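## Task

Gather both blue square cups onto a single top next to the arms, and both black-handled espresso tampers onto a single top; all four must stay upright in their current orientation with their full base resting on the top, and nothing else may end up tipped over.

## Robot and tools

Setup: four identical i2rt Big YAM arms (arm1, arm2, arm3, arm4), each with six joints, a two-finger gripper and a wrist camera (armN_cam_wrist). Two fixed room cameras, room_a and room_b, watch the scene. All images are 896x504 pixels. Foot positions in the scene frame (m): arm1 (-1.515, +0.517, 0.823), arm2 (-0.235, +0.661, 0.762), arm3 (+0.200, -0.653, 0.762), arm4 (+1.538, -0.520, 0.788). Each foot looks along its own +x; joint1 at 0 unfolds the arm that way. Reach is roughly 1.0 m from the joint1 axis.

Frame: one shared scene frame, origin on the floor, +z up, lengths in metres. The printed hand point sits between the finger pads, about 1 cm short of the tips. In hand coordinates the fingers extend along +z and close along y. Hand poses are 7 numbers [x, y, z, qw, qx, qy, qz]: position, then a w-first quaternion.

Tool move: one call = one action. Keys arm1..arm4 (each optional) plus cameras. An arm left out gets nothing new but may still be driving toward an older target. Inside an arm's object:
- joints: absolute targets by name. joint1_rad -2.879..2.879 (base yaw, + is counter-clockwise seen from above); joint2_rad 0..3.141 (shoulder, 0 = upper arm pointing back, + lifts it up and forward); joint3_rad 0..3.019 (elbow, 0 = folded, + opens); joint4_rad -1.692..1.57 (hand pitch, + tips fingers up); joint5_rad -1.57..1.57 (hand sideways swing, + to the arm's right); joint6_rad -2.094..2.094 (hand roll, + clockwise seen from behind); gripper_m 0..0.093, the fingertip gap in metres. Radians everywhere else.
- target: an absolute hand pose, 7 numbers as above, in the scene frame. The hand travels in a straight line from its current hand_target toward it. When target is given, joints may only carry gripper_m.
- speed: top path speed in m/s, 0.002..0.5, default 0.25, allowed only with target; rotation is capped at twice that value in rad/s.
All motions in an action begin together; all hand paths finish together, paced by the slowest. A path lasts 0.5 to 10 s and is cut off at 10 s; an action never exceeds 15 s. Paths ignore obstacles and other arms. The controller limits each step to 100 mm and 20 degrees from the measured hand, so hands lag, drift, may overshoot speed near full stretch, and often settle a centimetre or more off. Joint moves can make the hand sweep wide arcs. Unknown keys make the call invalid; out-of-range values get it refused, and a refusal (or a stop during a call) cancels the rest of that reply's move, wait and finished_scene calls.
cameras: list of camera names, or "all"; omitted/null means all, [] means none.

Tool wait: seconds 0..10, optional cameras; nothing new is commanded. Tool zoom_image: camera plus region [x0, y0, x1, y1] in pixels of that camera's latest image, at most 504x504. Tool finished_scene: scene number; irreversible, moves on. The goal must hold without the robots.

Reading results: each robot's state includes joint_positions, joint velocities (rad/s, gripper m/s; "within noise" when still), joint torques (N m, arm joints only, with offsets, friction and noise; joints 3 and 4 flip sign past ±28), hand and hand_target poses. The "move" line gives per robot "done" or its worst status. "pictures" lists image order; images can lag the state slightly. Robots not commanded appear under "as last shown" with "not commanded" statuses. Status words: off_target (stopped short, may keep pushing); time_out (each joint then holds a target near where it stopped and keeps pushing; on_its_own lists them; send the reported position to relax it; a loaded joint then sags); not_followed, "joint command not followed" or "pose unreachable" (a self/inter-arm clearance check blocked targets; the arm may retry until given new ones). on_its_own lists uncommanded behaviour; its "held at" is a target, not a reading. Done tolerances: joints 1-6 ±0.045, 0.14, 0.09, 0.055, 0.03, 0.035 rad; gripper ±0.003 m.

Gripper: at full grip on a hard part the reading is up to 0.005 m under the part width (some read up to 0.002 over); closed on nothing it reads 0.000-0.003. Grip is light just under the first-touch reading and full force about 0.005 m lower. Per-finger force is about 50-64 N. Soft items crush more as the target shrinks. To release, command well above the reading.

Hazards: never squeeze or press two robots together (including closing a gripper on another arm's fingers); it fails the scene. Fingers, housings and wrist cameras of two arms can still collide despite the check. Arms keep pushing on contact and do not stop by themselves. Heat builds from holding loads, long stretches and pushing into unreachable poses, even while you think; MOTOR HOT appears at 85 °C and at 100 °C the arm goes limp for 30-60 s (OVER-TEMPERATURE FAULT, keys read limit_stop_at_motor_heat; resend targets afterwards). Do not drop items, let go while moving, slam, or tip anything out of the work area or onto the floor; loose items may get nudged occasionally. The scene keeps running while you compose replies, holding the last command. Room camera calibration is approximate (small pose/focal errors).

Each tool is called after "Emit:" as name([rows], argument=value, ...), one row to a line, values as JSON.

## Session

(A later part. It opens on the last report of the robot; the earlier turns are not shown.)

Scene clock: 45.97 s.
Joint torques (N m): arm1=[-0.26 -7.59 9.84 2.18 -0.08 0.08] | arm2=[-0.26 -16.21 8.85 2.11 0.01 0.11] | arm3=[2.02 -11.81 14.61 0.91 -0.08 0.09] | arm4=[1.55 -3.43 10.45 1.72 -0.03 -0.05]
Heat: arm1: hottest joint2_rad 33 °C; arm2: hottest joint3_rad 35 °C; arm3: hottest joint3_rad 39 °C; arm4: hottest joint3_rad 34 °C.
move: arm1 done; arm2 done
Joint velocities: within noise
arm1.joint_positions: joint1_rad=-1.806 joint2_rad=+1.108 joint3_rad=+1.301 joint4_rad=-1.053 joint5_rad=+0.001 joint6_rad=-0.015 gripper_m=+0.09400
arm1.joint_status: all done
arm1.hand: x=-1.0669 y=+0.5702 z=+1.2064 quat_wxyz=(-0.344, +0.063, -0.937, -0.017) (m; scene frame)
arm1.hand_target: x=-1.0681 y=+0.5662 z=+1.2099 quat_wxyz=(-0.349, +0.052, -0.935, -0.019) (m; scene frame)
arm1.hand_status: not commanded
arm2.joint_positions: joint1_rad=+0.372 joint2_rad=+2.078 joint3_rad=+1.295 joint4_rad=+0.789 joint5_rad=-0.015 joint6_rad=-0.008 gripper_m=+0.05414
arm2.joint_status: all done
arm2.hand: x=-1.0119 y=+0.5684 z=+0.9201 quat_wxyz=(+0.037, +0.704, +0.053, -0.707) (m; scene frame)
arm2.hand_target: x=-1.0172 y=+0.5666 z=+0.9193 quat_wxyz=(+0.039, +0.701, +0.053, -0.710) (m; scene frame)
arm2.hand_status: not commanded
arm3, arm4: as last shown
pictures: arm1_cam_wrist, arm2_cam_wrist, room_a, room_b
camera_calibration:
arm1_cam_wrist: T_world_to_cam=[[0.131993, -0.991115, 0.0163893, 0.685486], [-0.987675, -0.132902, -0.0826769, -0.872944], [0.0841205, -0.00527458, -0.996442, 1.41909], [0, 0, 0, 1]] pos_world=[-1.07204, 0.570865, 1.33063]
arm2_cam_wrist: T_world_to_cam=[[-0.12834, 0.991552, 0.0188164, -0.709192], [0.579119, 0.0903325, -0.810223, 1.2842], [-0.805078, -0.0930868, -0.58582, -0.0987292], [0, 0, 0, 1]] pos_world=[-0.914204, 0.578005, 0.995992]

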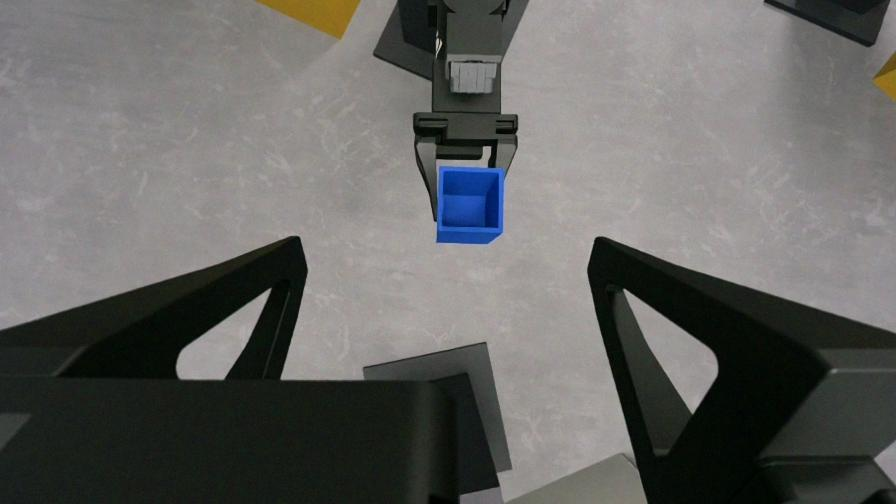

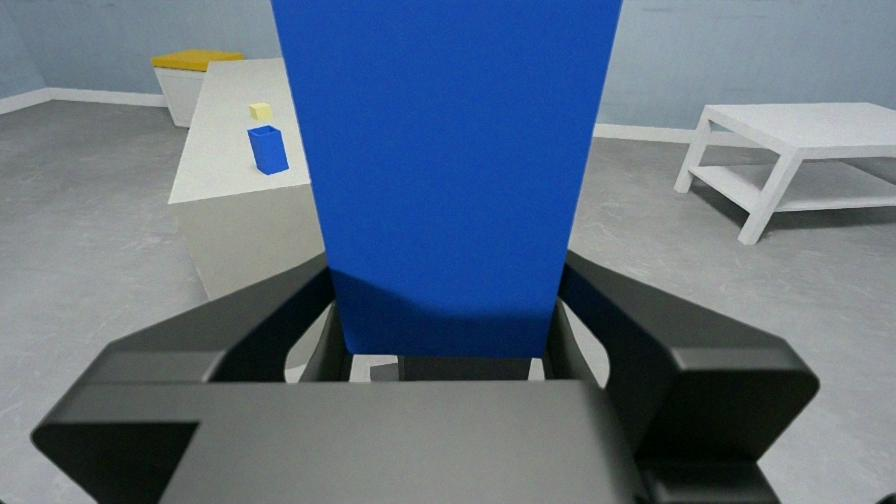

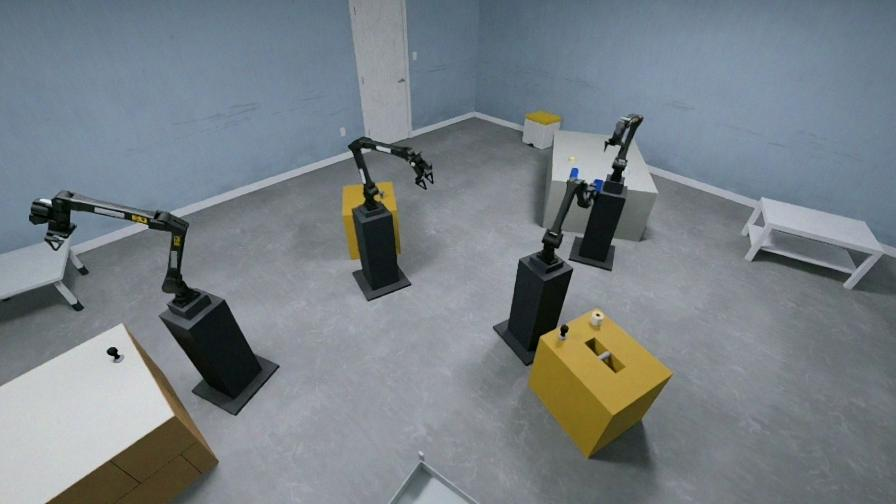

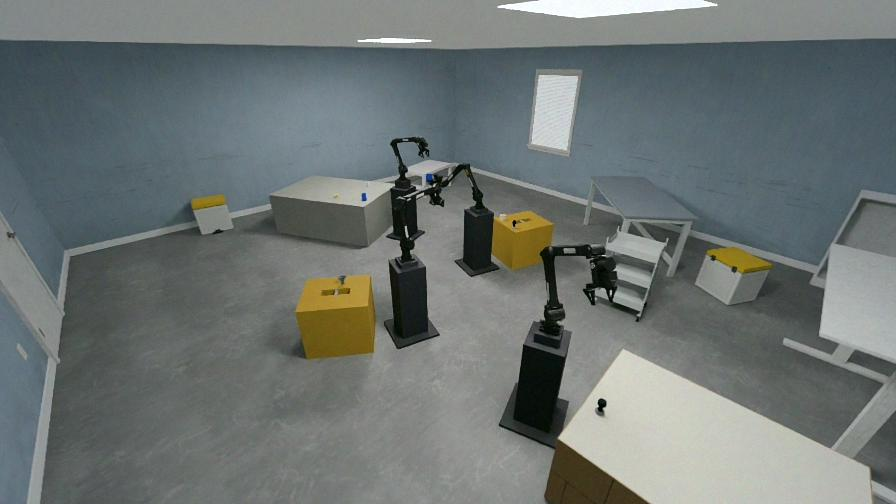

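Emit:
move(arm1={"target":[-0.995,0.553,1.07,0.357,-0.061,0.932,0.0234],"speed":0.2}, cameras=["arm1_cam_wrist","arm2_cam_wrist"])

Scene clock: 48.50 s.
Joint torques (N m): arm1=[-0.56 -8.53 9.7 2.91 -0.21 -0.21] | arm2=[-0.26 -16.32 8.79 2.04 0 0.1] | arm3=[2.02 -11.87 14.61 0.91 -0.08 0.08] | arm4=[1.44 -3.6 10.44 1.76 -0.03 -0.06]
Heat: arm1: hottest joint2_rad 33 °C; arm2: hottest joint3_rad 35 °C; arm3: hottest joint3_rad 39 °C; arm4: hottest joint3_rad 34 °C.
move: arm1 done
Joint velocities: within noise
arm1.joint_positions: joint1_rad=-1.862 joint2_rad=+1.271 joint3_rad=+1.071 joint4_rad=-0.639 joint5_rad=-0.050 joint6_rad=-0.040 gripper_m=+0.09400
arm1.joint_status: not commanded
arm1.hand: x=-1.0015 y=+0.5578 z=+1.0732 quat_wxyz=(-0.354, +0.057, -0.933, -0.027) (m; scene frame)
arm1.hand_target: x=-0.9952 y=+0.5530 z=+1.0699 quat_wxyz=(-0.357, +0.061, -0.932, -0.023) (m; scene frame)
arm1.hand_status: done (0.009 m and 0.7 deg from the pose sent, 0.155 m and 1.7 deg at the start)
arm2, arm3, arm4: as last shown
pictures: arm1_cam_wrist, arm2_cam_wrist
camera_calibration:
arm1_cam_wrist: T_world_to_cam=[[0.128072, -0.991754, -0.00468613, 0.685811], [-0.986306, -0.126871, -0.105375, -0.798594], [0.103911, 0.0181175, -0.994422, 1.28533], [0, 0, 0, 1]] pos_world=[-1.00905, 0.55555, 1.19722]
arm2_cam_wrist: T_world_to_cam=[[-0.12834, 0.991552, 0.0188164, -0.709192], [0.579119, 0.0903325, -0.810223, 1.2842], [-0.805078, -0.0930868, -0.58582, -0.0987292], [0, 0, 0, 1]] pos_world=[-0.914204, 0.578005, 0.995992]

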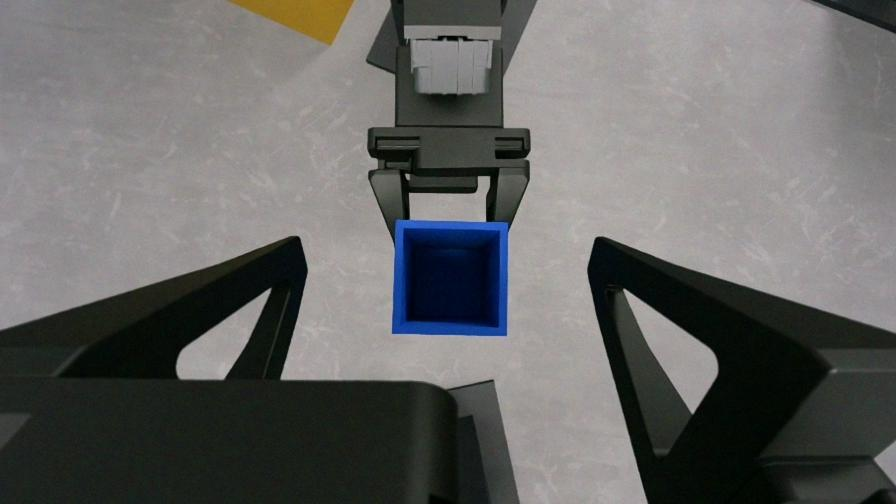

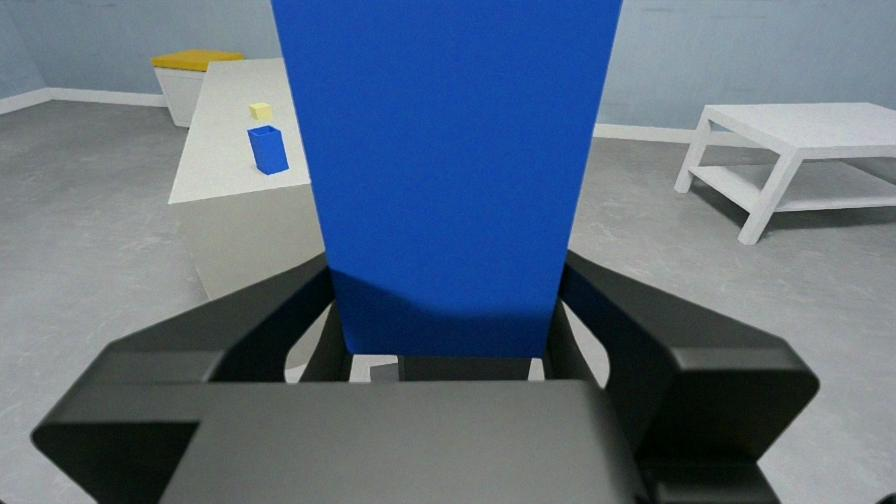

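Emit:
move(arm1={"target":[-0.993,0.552,0.970,0.357,-0.061,0.932,0.0234],"speed":0.12}, cameras=["arm1_cam_wrist","arm2_cam_wrist"])

Scene clock: 50.70 s.
Joint torques (N m): arm1=[-0.97 -8.29 8.57 2.92 -0.22 -0.25] | arm2=[-0.38 -16.09 8.88 1.98 0.04 0.13] | arm3=[2.02 -11.81 14.6 0.91 -0.08 0.08] | arm4=[1.55 -3.43 10.44 1.73 -0.01 -0.06]
Heat: arm1: hottest joint2_rad 33 °C; arm2: hottest joint3_rad 35 °C; arm3: hottest joint3_rad 39 °C; arm4: hottest joint3_rad 35 °C.
move: arm1 off_target
Joint velocities: within noise
arm1.joint_positions: joint1_rad=-1.864 joint2_rad=+1.371 joint3_rad=+0.894 joint4_rad=-0.353 joint5_rad=-0.052 joint6_rad=-0.042 gripper_m=+0.09400
arm1.joint_status: not commanded
arm1.hand: x=-0.9972 y=+0.5574 z=+0.9781 quat_wxyz=(-0.359, +0.058, -0.931, -0.027) (m; scene frame)
arm1.hand_target: x=-0.9934 y=+0.5520 z=+0.9699 quat_wxyz=(-0.357, +0.061, -0.932, -0.023) (m; scene frame)
arm1.hand_status: off_target (0.011 m and 0.6 deg from the pose sent, 0.104 m and 0.7 deg at the start)
arm2, arm3, arm4: as last shown
pictures: arm1_cam_wrist, arm2_cam_wrist
camera_calibration:
arm1_cam_wrist: T_world_to_cam=[[0.129069, -0.991628, -0.00388919, 0.684527], [-0.985163, -0.127778, -0.114569, -0.793839], [0.113113, 0.0186188, -0.993408, 1.19831], [0, 0, 0, 1]] pos_world=[-1.00596, 0.55505, 1.10212]
arm2_cam_wrist: T_world_to_cam=[[-0.12834, 0.991552, 0.0188164, -0.709192], [0.579119, 0.0903325, -0.810223, 1.2842], [-0.805078, -0.0930868, -0.58582, -0.0987292], [0, 0, 0, 1]] pos_world=[-0.914204, 0.578005, 0.995992]

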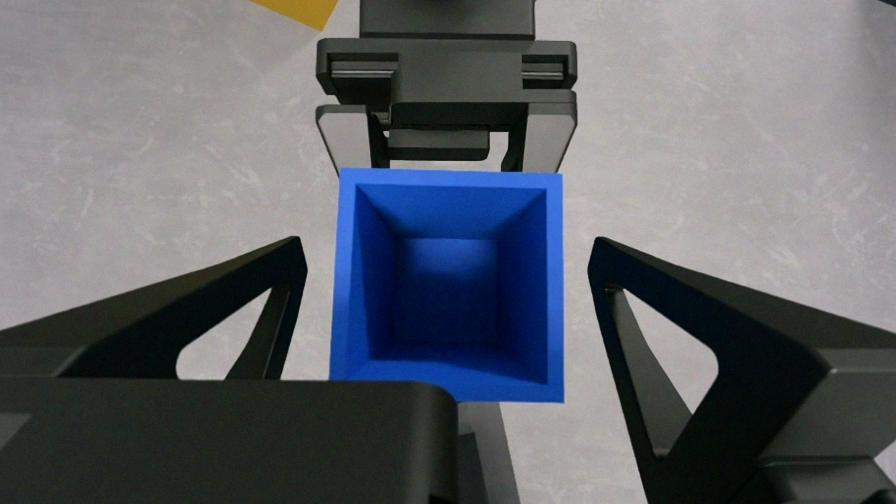

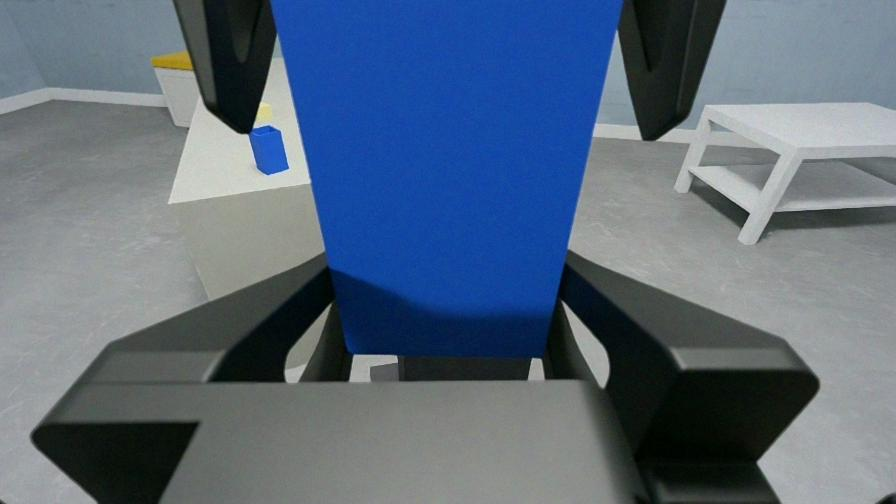

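Emit:
move(arm1={"joints":{"gripper_m":0.046}}, cameras=["arm1_cam_wrist"])

Emit:
move(arm2={"joints":{"gripper_m":0.093}}, cameras=["arm1_cam_wrist","arm2_cam_wrist"])

Scene clock: 51.90 s.
Joint torques (N m): arm1=[-0.03 -8.23 8.72 2.82 -0.23 -0.2] | arm2=[-0.56 -16.21 8.84 2.07 0.11 0.11] | arm3=[2.02 -11.87 14.61 0.91 -0.08 0.08] | arm4=[1.26 -3.49 10.47 1.7 -0.01 -0.07]
Heat: arm1: hottest joint2_rad 33 °C; arm2: hottest joint3_rad 35 °C; arm3: hottest joint3_rad 39 °C; arm4: hottest joint3_rad 35 °C.
move: arm1 off_target
Joint velocities: within noise
arm1.joint_positions: joint1_rad=-1.865 joint2_rad=+1.371 joint3_rad=+0.894 joint4_rad=-0.352 joint5_rad=-0.052 joint6_rad=-0.043 gripper_m=+0.05288
arm1.joint_status: gripper_m off_target (ended at +0.05291, target +0.04600)
arm1.hand: x=-0.9971 y=+0.5568 z=+0.9781 quat_wxyz=(-0.359, +0.058, -0.931, -0.027) (m; scene frame)
arm1.hand_target: x=-0.9934 y=+0.5520 z=+0.9699 quat_wxyz=(-0.357, +0.061, -0.932, -0.023) (m; scene frame)
arm1.hand_status: not commanded
arm2, arm3: as last shown
arm2.joint_positions: joint1_rad=+0.372 joint2_rad=+2.078 joint3_rad=+1.295 joint4_rad=+0.789 joint5_rad=-0.018 joint6_rad=-0.008 gripper_m=+0.05414
arm2.hand: x=-1.0118 y=+0.5680 z=+0.9201 quat_wxyz=(+0.038, +0.704, +0.054, -0.707) (m; scene frame)
arm4.joint_positions: joint1_rad=+0.697 joint2_rad=+1.104 joint3_rad=+1.588 joint4_rad=-1.507 joint5_rad=+0.000 joint6_rad=+0.008 gripper_m=+0.09396
arm4.joint_status: not commanded
arm4.hand: x=+1.8708 y=-0.6911 z=+1.2586 quat_wxyz=(-0.267, -0.231, -0.933, +0.066) (m; scene frame)
arm4.hand_target: x=+1.8734 y=-0.6867 z=+1.2662 quat_wxyz=(-0.277, -0.220, -0.933, +0.068) (m; scene frame)
arm4.hand_status: not commanded
pictures: arm1_cam_wrist
camera_calibration:
arm1_cam_wrist: T_world_to_cam=[[0.128675, -0.991679, -0.0038827, 0.683544], [-0.98517, -0.12738, -0.114958, -0.793617], [0.113507, 0.0186173, -0.993363, 1.19866], [0, 0, 0, 1]] pos_world=[-1.00586, 0.55445, 1.10212]

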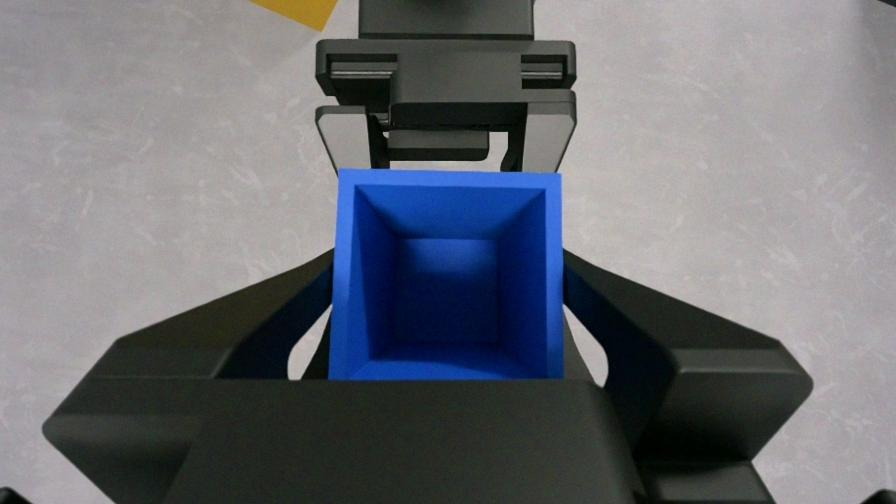

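Scene clock: 52.57 s.
Joint torques (N m): arm1=[-0.62 -9.11 8.69 2.66 -0.26 -0.17] | arm2=[-0.67 -15.62 8.85 2.18 0.13 0.04] | arm3=[2.08 -11.87 14.6 0.91 -0.08 0.08] | arm4=[1.61 -3.37 10.47 1.77 -0.02 -0.06]
Heat: arm1: hottest joint2_rad 33 °C; arm2: hottest joint3_rad 35 °C; arm3: hottest joint3_rad 39 °C; arm4: hottest joint3_rad 35 °C.
move: arm2 done
Joint velocities: within noise
arm1, arm3, arm4: as last shown
arm1.hand: x=-0.9971 y=+0.5568 z=+0.9780 quat_wxyz=(-0.359, +0.058, -0.931, -0.027) (m; scene frame)
arm2.joint_positions: joint1_rad=+0.372 joint2_rad=+2.078 joint3_rad=+1.295 joint4_rad=+0.789 joint5_rad=-0.018 joint6_rad=-0.008 gripper_m=+0.09283
arm2.joint_status: all done
arm2.hand: x=-1.0118 y=+0.5680 z=+0.9201 quat_wxyz=(+0.038, +0.704, +0.054, -0.707) (m; scene frame)
arm2.hand_target: x=-1.0172 y=+0.5666 z=+0.9193 quat_wxyz=(+0.039, +0.701, +0.053, -0.710) (m; scene frame)
arm2.hand_status: not commanded
pictures: arm1_cam_wrist, arm2_cam_wrist
camera_calibration:
arm1_cam_wrist: T_world_to_cam=[[0.128666, -0.99168, -0.00393562, 0.683581], [-0.985216, -0.127373, -0.114566, -0.794012], [0.113112, 0.0186183, -0.993408, 1.1982], [0, 0, 0, 1]] pos_world=[-1.00576, 0.55445, 1.10202]
arm2_cam_wrist: T_world_to_cam=[[-0.131041, 0.991205, 0.0184607, -0.711009], [0.578919, 0.0916251, -0.810221, 1.28327], [-0.804786, -0.0954847, -0.585834, -0.0970686], [0, 0, 0, 1]] pos_world=[-0.914201, 0.577908, 0.995993]

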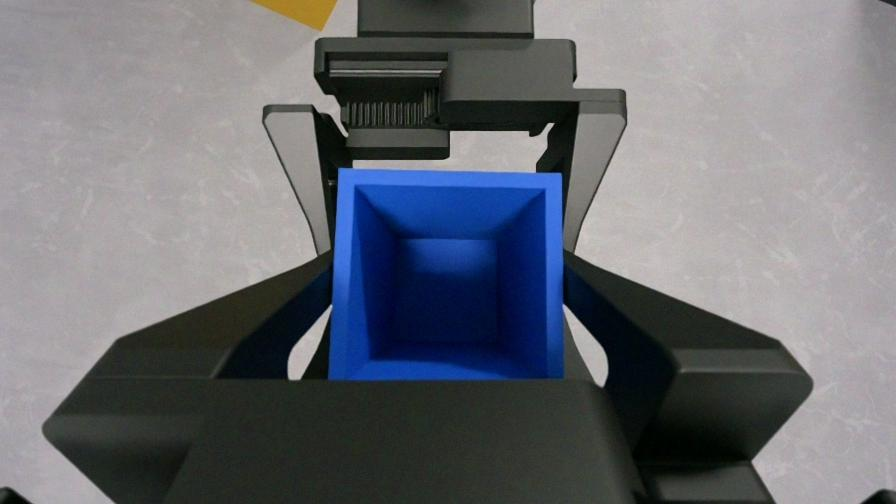

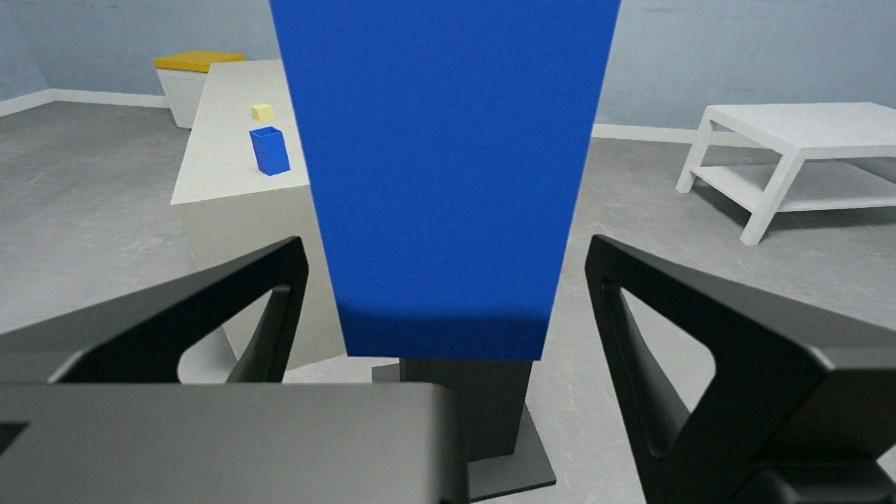

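Emit:
move(arm2={"target":[-0.82,0.591,0.94,0.039,0.701,0.053,-0.710],"speed":0.25}, cameras=["arm1_cam_wrist"])

Scene clock: 54.37 s.
Joint torques (N m): arm1=[-0.21 -9.41 8.59 2.84 -0.22 -0.24] | arm2=[-1.2 -12.63 6.04 2.66 -0.08 0.11] | arm3=[2.02 -11.81 14.6 0.91 -0.08 0.08] | arm4=[1.49 -3.6 10.48 1.73 -0.02 -0.06]
Heat: arm1: hottest joint2_rad 33 °C; arm2: hottest joint3_rad 35 °C; arm3: hottest joint3_rad 40 °C; arm4: hottest joint3_rad 35 °C.
move: arm2 off_target
Joint velocities: within noise
arm1, arm3, arm4: as last shown
arm2.joint_positions: joint1_rad=+0.372 joint2_rad=+1.717 joint3_rad=+0.696 joint4_rad=+0.998 joint5_rad=-0.018 joint6_rad=-0.008 gripper_m=+0.09292
arm2.joint_status: not commanded
arm2.hand: x=-0.8207 y=+0.5894 z=+0.9241 quat_wxyz=(+0.038, +0.714, +0.055, -0.697) (m; scene frame)
arm2.hand_target: x=-0.8200 y=+0.5909 z=+0.9397 quat_wxyz=(+0.039, +0.701, +0.053, -0.710) (m; scene frame)
arm2.hand_status: off_target (0.016 m and 2.1 deg from the pose sent, 0.194 m and 0.5 deg at the start)
pictures: arm1_cam_wrist
camera_calibration:
arm1_cam_wrist: T_world_to_cam=[[0.128666, -0.99168, -0.00393562, 0.683581], [-0.985216, -0.127373, -0.114566, -0.794012], [0.113112, 0.0186183, -0.993408, 1.1982], [0, 0, 0, 1]] pos_world=[-1.00576, 0.55445, 1.10202]

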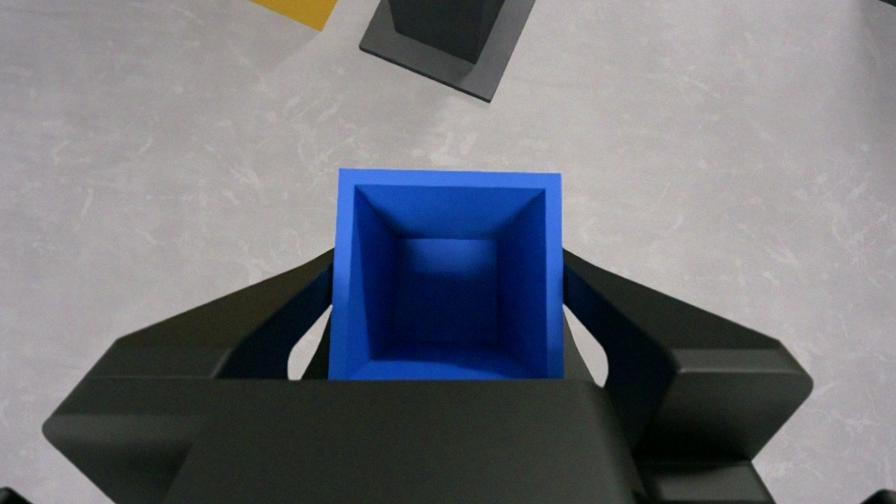

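Emit:
move(arm1={"joints":{"joint1_rad":1.913,"joint2_rad":1.371,"joint3_rad":0.894,"joint4_rad":-0.353,"joint5_rad":0,"joint6_rad":0}}, arm2={"joints":{"joint1_rad":-2.025,"joint2_rad":1.1,"joint3_rad":0.9,"joint4_rad":-0.7,"joint5_rad":0,"joint6_rad":0}}, cameras=["arm1_cam_wrist","arm2_cam_wrist","room_b"])

Scene clock: 58.60 s.
Joint torques (N m): arm1=[1.32 -10.17 8.8 2.02 0 0.13] | arm2=[-1.03 -7 10.37 1.09 0.13 0.15] | arm3=[2.08 -11.81 14.6 0.91 -0.08 0.09] | arm4=[1.32 -3.6 10.47 1.76 -0.03 -0.07]
Heat: arm1: hottest joint3_rad 34 °C; arm2: hottest joint3_rad 35 °C; arm3: hottest joint3_rad 40 °C; arm4: hottest joint3_rad 35 °C.
move: arm1 done; arm2 done
Joint velocities: within noise
arm1.joint_positions: joint1_rad=+1.908 joint2_rad=+1.371 joint3_rad=+0.894 joint4_rad=-0.352 joint5_rad=-0.001 joint6_rad=-0.016 gripper_m=+0.05303
arm1.joint_status: all done
arm1.hand: x=-1.9140 y=+0.1866 z=+0.9845 quat_wxyz=(+0.120, +0.873, +0.323, -0.345) (m; scene frame)
arm1.hand_target: x=-1.9122 y=+0.1847 z=+0.9844 quat_wxyz=(+0.123, +0.875, +0.318, -0.343) (m; scene frame)
arm1.hand_status: not commanded
arm2.joint_positions: joint1_rad=-2.014 joint2_rad=+1.109 joint3_rad=+0.886 joint4_rad=-0.692 joint5_rad=-0.001 joint6_rad=-0.007 gripper_m=+0.09293
arm2.joint_status: all done
arm2.hand: x=+0.0474 y=+0.9899 z=+0.9880 quat_wxyz=(-0.297, +0.399, -0.856, -0.141) (m; scene frame)
arm2.hand_target: x=+0.0520 y=+0.9874 z=+0.9973 quat_wxyz=(-0.303, +0.390, -0.858, -0.143) (m; scene frame)
arm2.hand_status: not commanded
arm3, arm4: as last shown
pictures: arm1_cam_wrist, arm2_cam_wrist, room_b
camera_calibration:
arm1_cam_wrist: T_world_to_cam=[[-0.648651, 0.760859, 0.0186089, -1.40261], [0.753414, 0.645383, -0.125886, 1.45092], [-0.107791, -0.067636, -0.99187, 0.907048], [0, 0, 0, 1]] pos_world=[-1.90517, 0.192135, 1.10843]
arm2_cam_wrist: T_world_to_cam=[[0.765166, -0.643773, -0.00881882, 0.611349], [-0.643551, -0.764351, -0.0401188, 0.830952], [0.0190867, 0.0363729, -0.999156, 1.07422], [0, 0, 0, 1]] pos_world=[0.046473, 0.989637, 1.11204]

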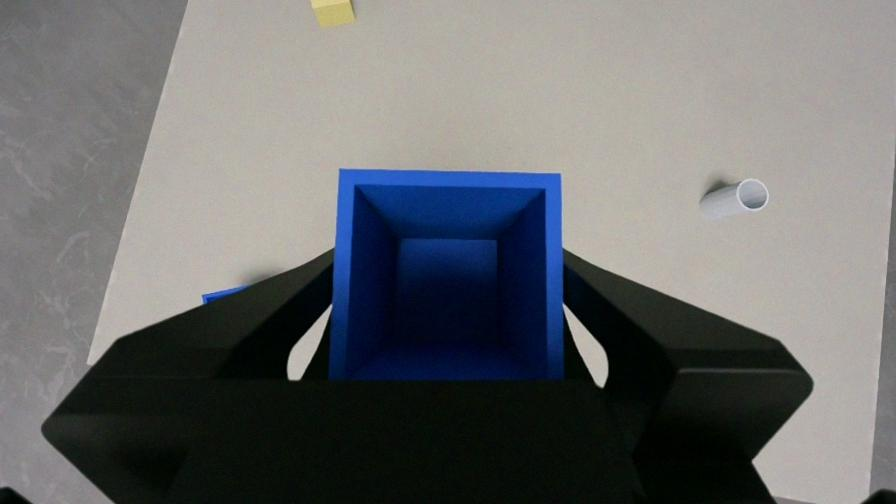

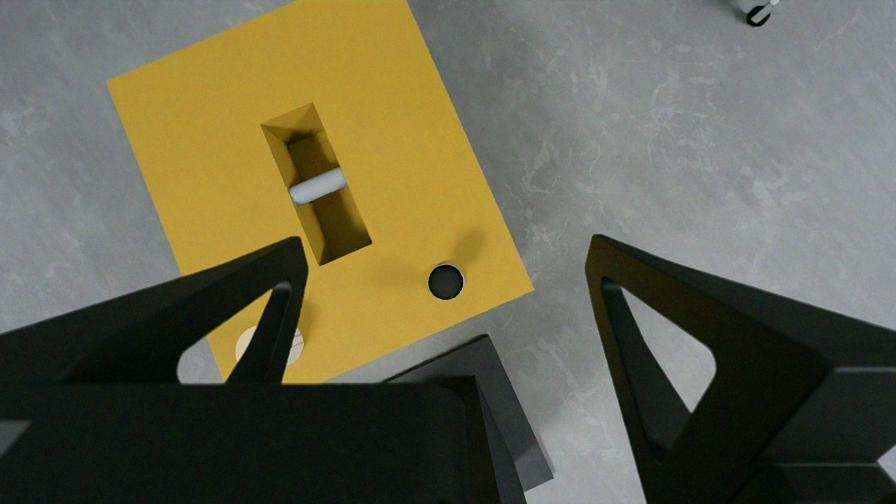

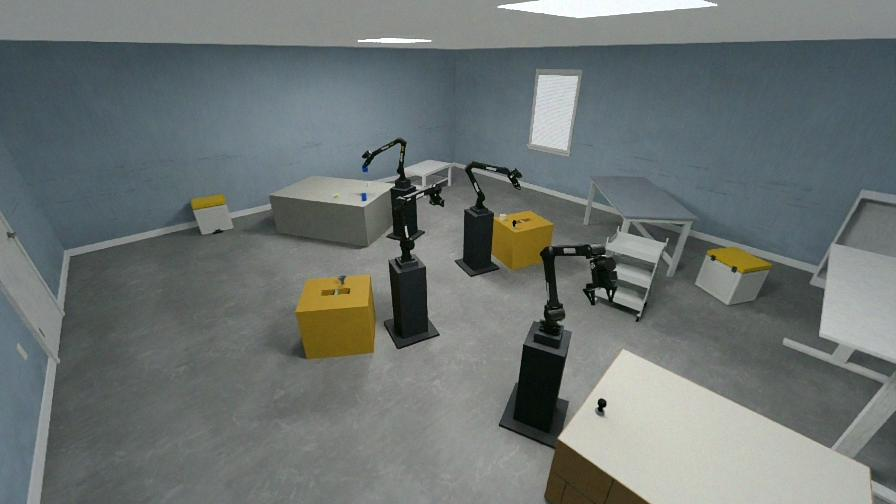

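Emit:
move(arm1={"target":[-1.93,0.17,0.76,0.123,0.875,0.318,-0.343],"speed":0.25}, arm2={"target":[0.035,0.960,0.72,0.311,-0.390,0.855,0.142],"speed":0.25}, cameras=["arm1_cam_wrist","arm2_cam_wrist","room_b","room_a"])

Emit:
zoom_image(camera="room_b", region=[320, 130, 420, 230])

Emit:
zoom_image(camera="room_a", region=[540, 120, 640, 220])

Emit:
zoom_image(camera="room_a", region=[530, 280, 630, 360])

Scene clock: 61.97 s.
Joint torques (N m): arm1=[0.26 -12.4 6.09 2.99 0.03 0.08] | arm2=[-0.91 -7 4.89 2.17 -0.09 -0.04] | arm3=[2.02 -11.87 14.6 0.91 -0.08 0.08] | arm4=[1.44 -3.55 10.41 1.72 -0.01 -0.06]
Heat: arm1: hottest joint3_rad 34 °C; arm2: hottest joint3_rad 35 °C; arm3: hottest joint3_rad 40 °C; arm4: hottest joint3_rad 35 °C.
move: arm1 off_target; arm2 done
Joint velocities: within noise
arm1.joint_positions: joint1_rad=+1.908 joint2_rad=+1.904 joint3_rad=+0.760 joint4_rad=+0.291 joint5_rad=-0.001 joint6_rad=-0.016 gripper_m=+0.05303
arm1.joint_status: not commanded
arm1.hand: x=-1.9241 y=+0.1791 z=+0.7594 quat_wxyz=(+0.116, +0.877, +0.324, -0.335) (m; scene frame)
arm1.hand_target: x=-1.9298 y=+0.1702 z=+0.7601 quat_wxyz=(+0.123, +0.875, +0.318, -0.343) (m; scene frame)
arm1.hand_status: off_target (0.011 m and 1.5 deg from the pose sent, 0.226 m and 0.8 deg at the start)
arm2.joint_positions: joint1_rad=-2.033 joint2_rad=+1.625 joint3_rad=+0.414 joint4_rad=+0.323 joint5_rad=-0.002 joint6_rad=-0.012 gripper_m=+0.09293
arm2.joint_status: not commanded
arm2.hand: x=+0.0297 y=+0.9613 z=+0.7234 quat_wxyz=(-0.309, +0.391, -0.855, -0.144) (m; scene frame)
arm2.hand_target: x=+0.0348 y=+0.9599 z=+0.7201 quat_wxyz=(-0.311, +0.390, -0.855, -0.142) (m; scene frame)
arm2.hand_status: done (0.006 m and 0.3 deg from the pose sent, 0.270 m and 2.0 deg at the start)
arm3.joint_positions: joint1_rad=+2.137 joint2_rad=+1.334 joint3_rad=+1.303 joint4_rad=-0.868 joint5_rad=+0.001 joint6_rad=-0.008 gripper_m=+0.09290
arm3.joint_status: not commanded
arm3.hand: x=+0.0349 y=-0.1472 z=+1.0756 quat_wxyz=(-0.198, +0.765, -0.551, -0.268) (m; scene frame)
arm3.hand_target: x=+0.0305 y=-0.1414 z=+1.1097 quat_wxyz=(-0.210, +0.756, -0.547, -0.291) (m; scene frame)
arm3.hand_status: not commanded
arm4: as last shown
pictures: arm1_cam_wrist, arm2_cam_wrist, room_a, room_b
camera_calibration:
arm1_cam_wrist: T_world_to_cam=[[-0.648715, 0.760821, 0.0179211, -1.39883], [0.755715, 0.646783, -0.102794, 1.42165], [-0.0897988, -0.0531407, -0.994541, 0.716232], [0, 0, 0, 1]] pos_world=[-1.91749, 0.182826, 0.883527]
arm2_cam_wrist: T_world_to_cam=[[0.755651, -0.654931, -0.00750848, 0.614208], [-0.653887, -0.753688, -0.0662268, 0.795951], [0.0377149, 0.0549541, -0.997776, 0.791858], [0, 0, 0, 1]] pos_world=[0.02647, 0.958647, 0.847422]

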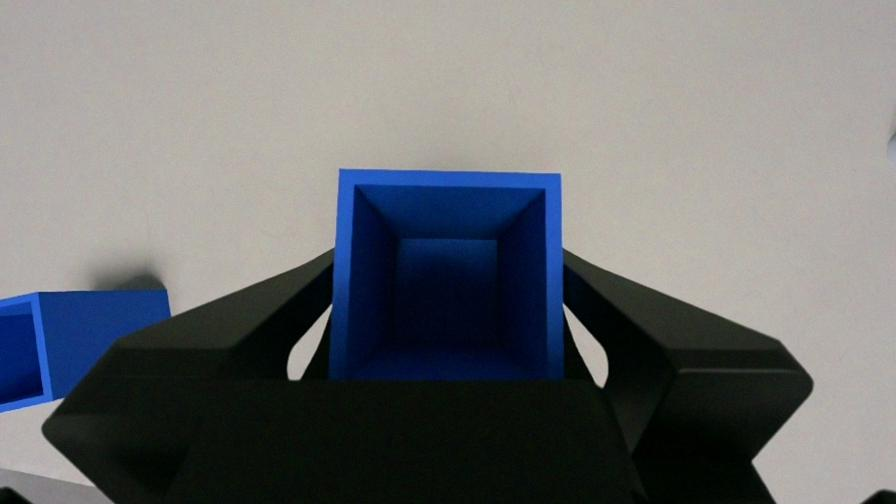

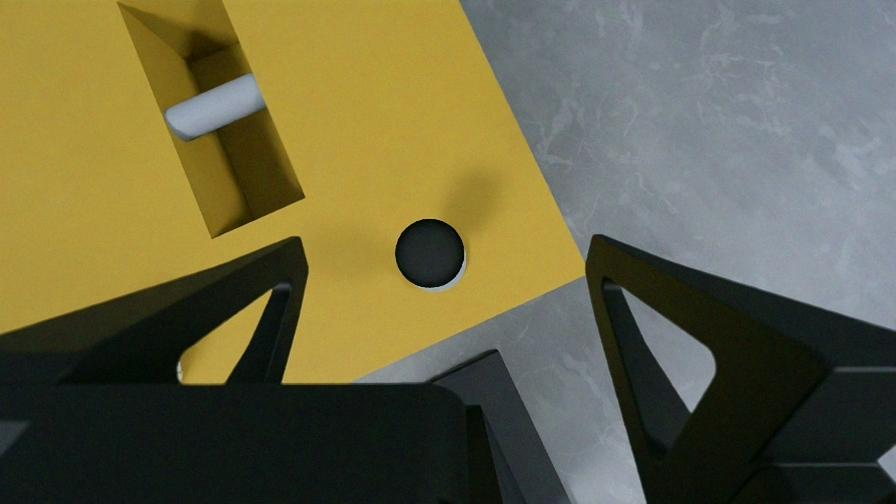

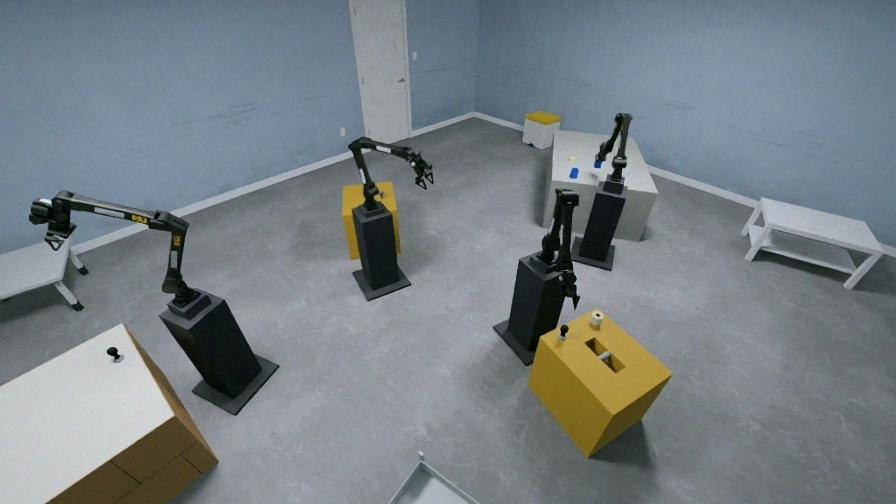

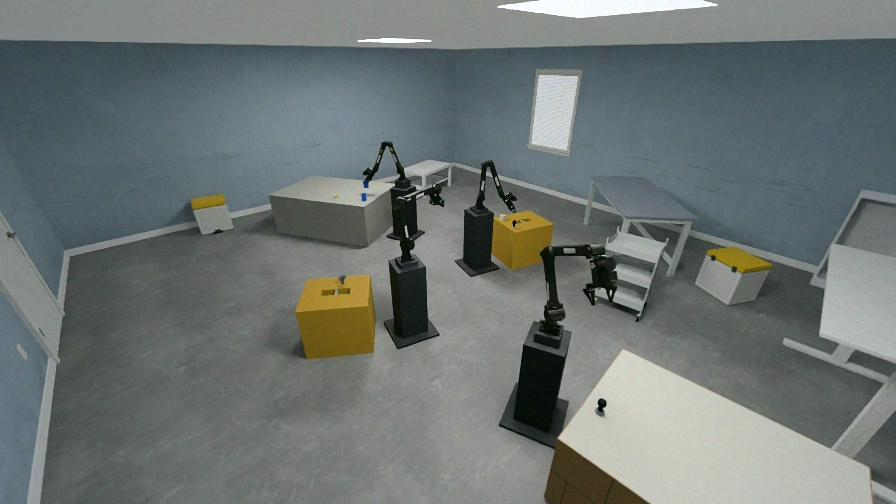

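Scaled by 5.040 from the camera's 896x504 image, which has a finer 1280x720 frame.

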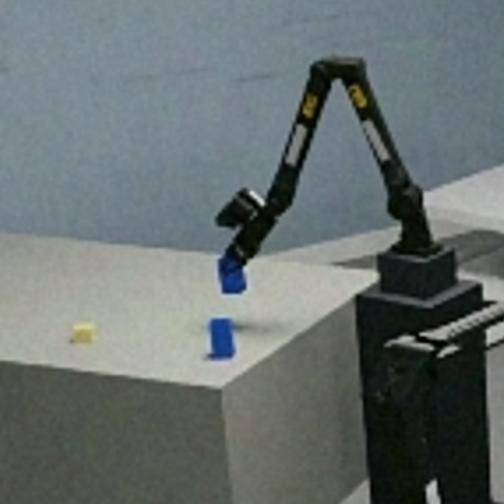

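Scaled by 5.040 from the camera's 896x504 image, which has a finer 1280x720 frame.

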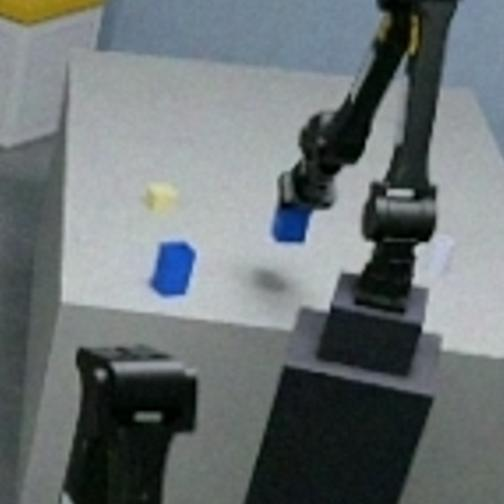

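Scaled by 5.040 from the camera's 896x504 image, which has a finer 1280x720 frame.

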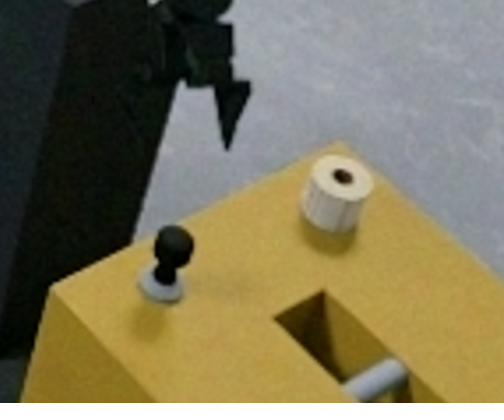

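Emit:
move(arm1={"target":[-1.93,0.17,0.668,0.123,0.875,0.318,-0.343],"speed":0.12}, arm2={"target":[0.032,0.980,0.65,0.311,-0.390,0.855,0.142],"speed":0.2}, cameras=["arm1_cam_wrist","arm2_cam_wrist","room_b","room_a"])

Emit:
zoom_image(camera="room_b", region=[340, 160, 400, 220])

Emit:
zoom_image(camera="room_a", region=[540, 300, 610, 360])

Emit:
zoom_image(camera="room_a", region=[560, 140, 640, 200])

Scene clock: 65.17 s.
Joint torques (N m): arm1=[0.5 -12.86 4.29 2.85 0.02 0.07] | arm2=[0.91 -8.76 3.44 2.03 0.26 0.19] | arm3=[2.02 -11.87 14.61 0.91 -0.08 0.08] | arm4=[1.55 -3.55 10.41 1.74 -0.03 -0.06]
Heat: arm1: hottest joint3_rad 34 °C; arm2: hottest joint3_rad 35 °C; arm3: hottest joint3_rad 40 °C; arm4: hottest joint3_rad 35 °C.
move: arm1 done; arm2 done
Joint velocities: within noise
arm1.joint_positions: joint1_rad=+1.908 joint2_rad=+2.171 joint3_rad=+0.804 joint4_rad=+0.522 joint5_rad=-0.001 joint6_rad=-0.016 gripper_m=+0.05303
arm1.joint_status: not commanded
arm1.hand: x=-1.9265 y=+0.1775 z=+0.6726 quat_wxyz=(+0.118, +0.876, +0.324, -0.338) (m; scene frame)
arm1.hand_target: x=-1.9297 y=+0.1703 z=+0.6680 quat_wxyz=(+0.123, +0.875, +0.318, -0.343) (m; scene frame)
arm1.hand_status: done (0.009 m and 1.1 deg from the pose sent, 0.092 m and 1.5 deg at the start)
arm2.joint_positions: joint1_rad=-2.011 joint2_rad=+1.943 joint3_rad=+0.454 joint4_rad=+0.591 joint5_rad=+0.020 joint6_rad=+0.005 gripper_m=+0.09293
arm2.joint_status: not commanded
arm2.hand: x=+0.0307 y=+0.9711 z=+0.6522 quat_wxyz=(-0.306, +0.391, -0.857, -0.138) (m; scene frame)
arm2.hand_target: x=+0.0317 y=+0.9798 z=+0.6501 quat_wxyz=(-0.311, +0.390, -0.855, -0.142) (m; scene frame)
arm2.hand_status: done (0.009 m and 0.8 deg from the pose sent, 0.076 m and 0.3 deg at the start)
arm3, arm4: as last shown
pictures: arm1_cam_wrist, arm2_cam_wrist, room_a, room_b
camera_calibration:
arm1_cam_wrist: T_world_to_cam=[[-0.648417, 0.761077, 0.0178191, -1.39694], [0.755309, 0.646077, -0.109961, 1.41977], [-0.0952014, -0.0578417, -0.993776, 0.619571], [0, 0, 0, 1]] pos_world=[-1.91918, 0.181729, 0.796727]
arm2_cam_wrist: T_world_to_cam=[[0.751962, -0.659207, -0.000417349, 0.618985], [-0.6582, -0.750778, -0.0557358, 0.789778], [0.0364281, 0.0421859, -0.998445, 0.733081], [0, 0, 0, 1]] pos_world=[0.0276734, 0.970061, 0.776219]

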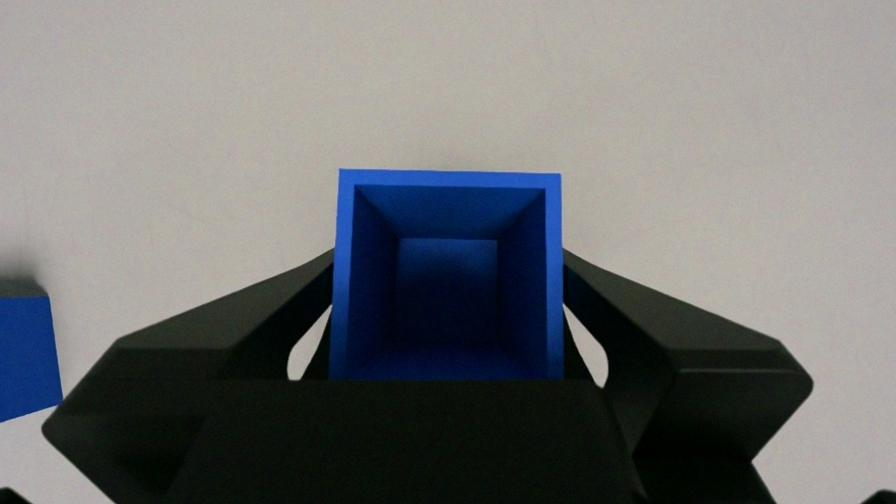

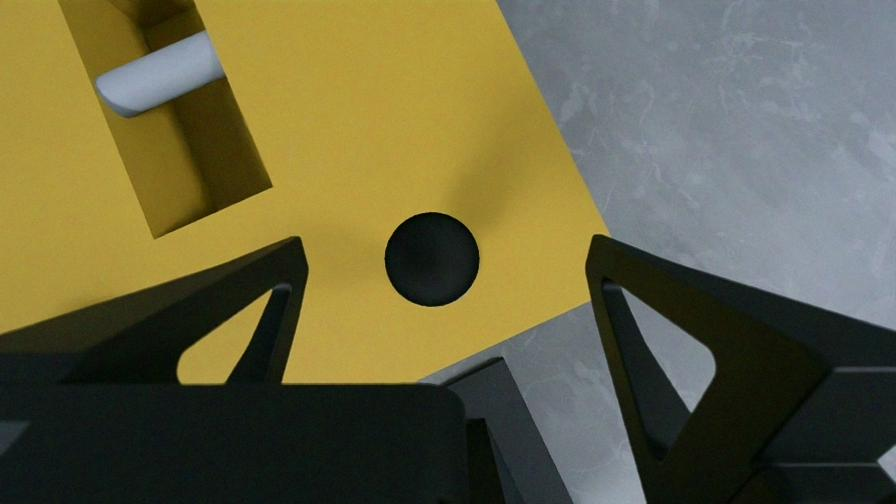

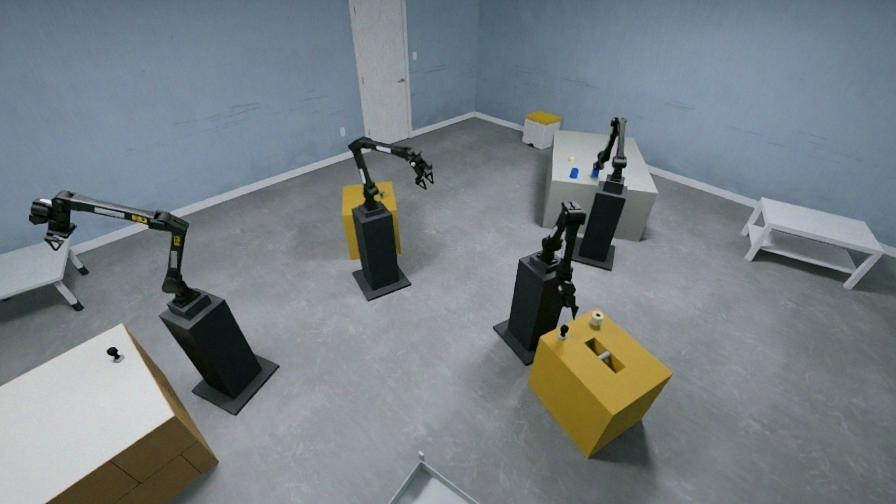

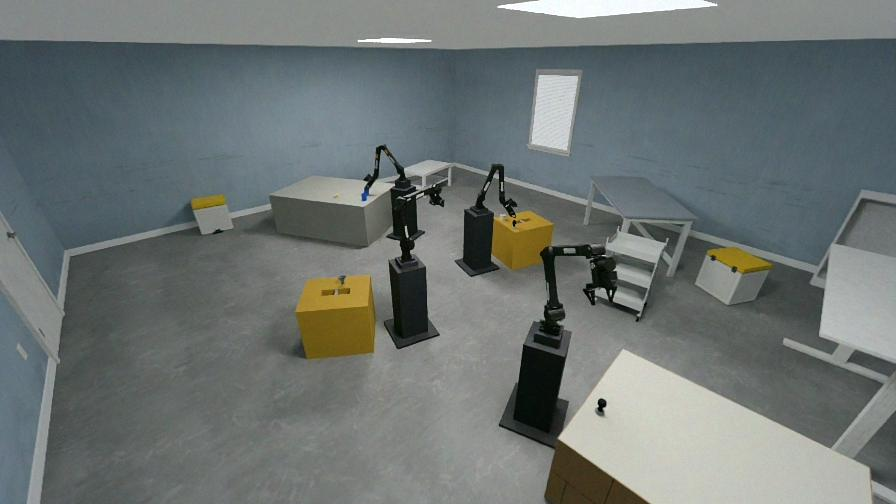

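Scaled by 8.400 from the camera's 896x504 image, which has a finer 1280x720 frame.

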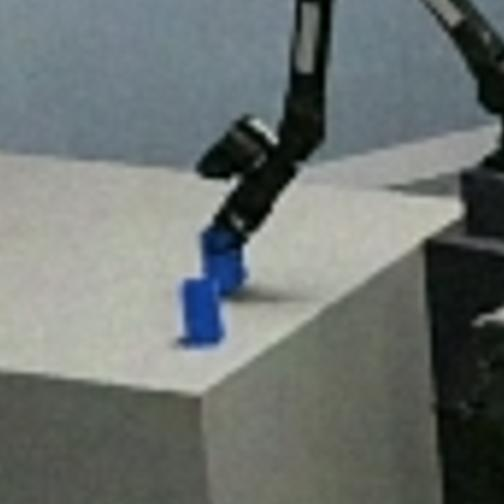

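Scaled by 7.200 from the camera's 896x504 image, which has a finer 1280x720 frame.

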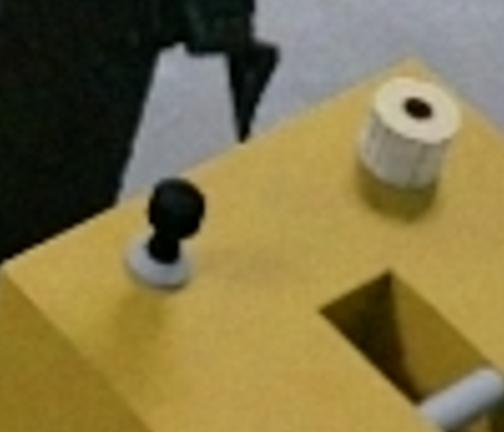

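Scaled by 6.300 from the camera's 896x504 image, which has a finer 1280x720 frame.

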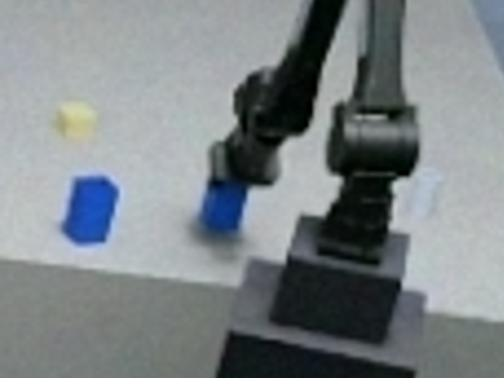

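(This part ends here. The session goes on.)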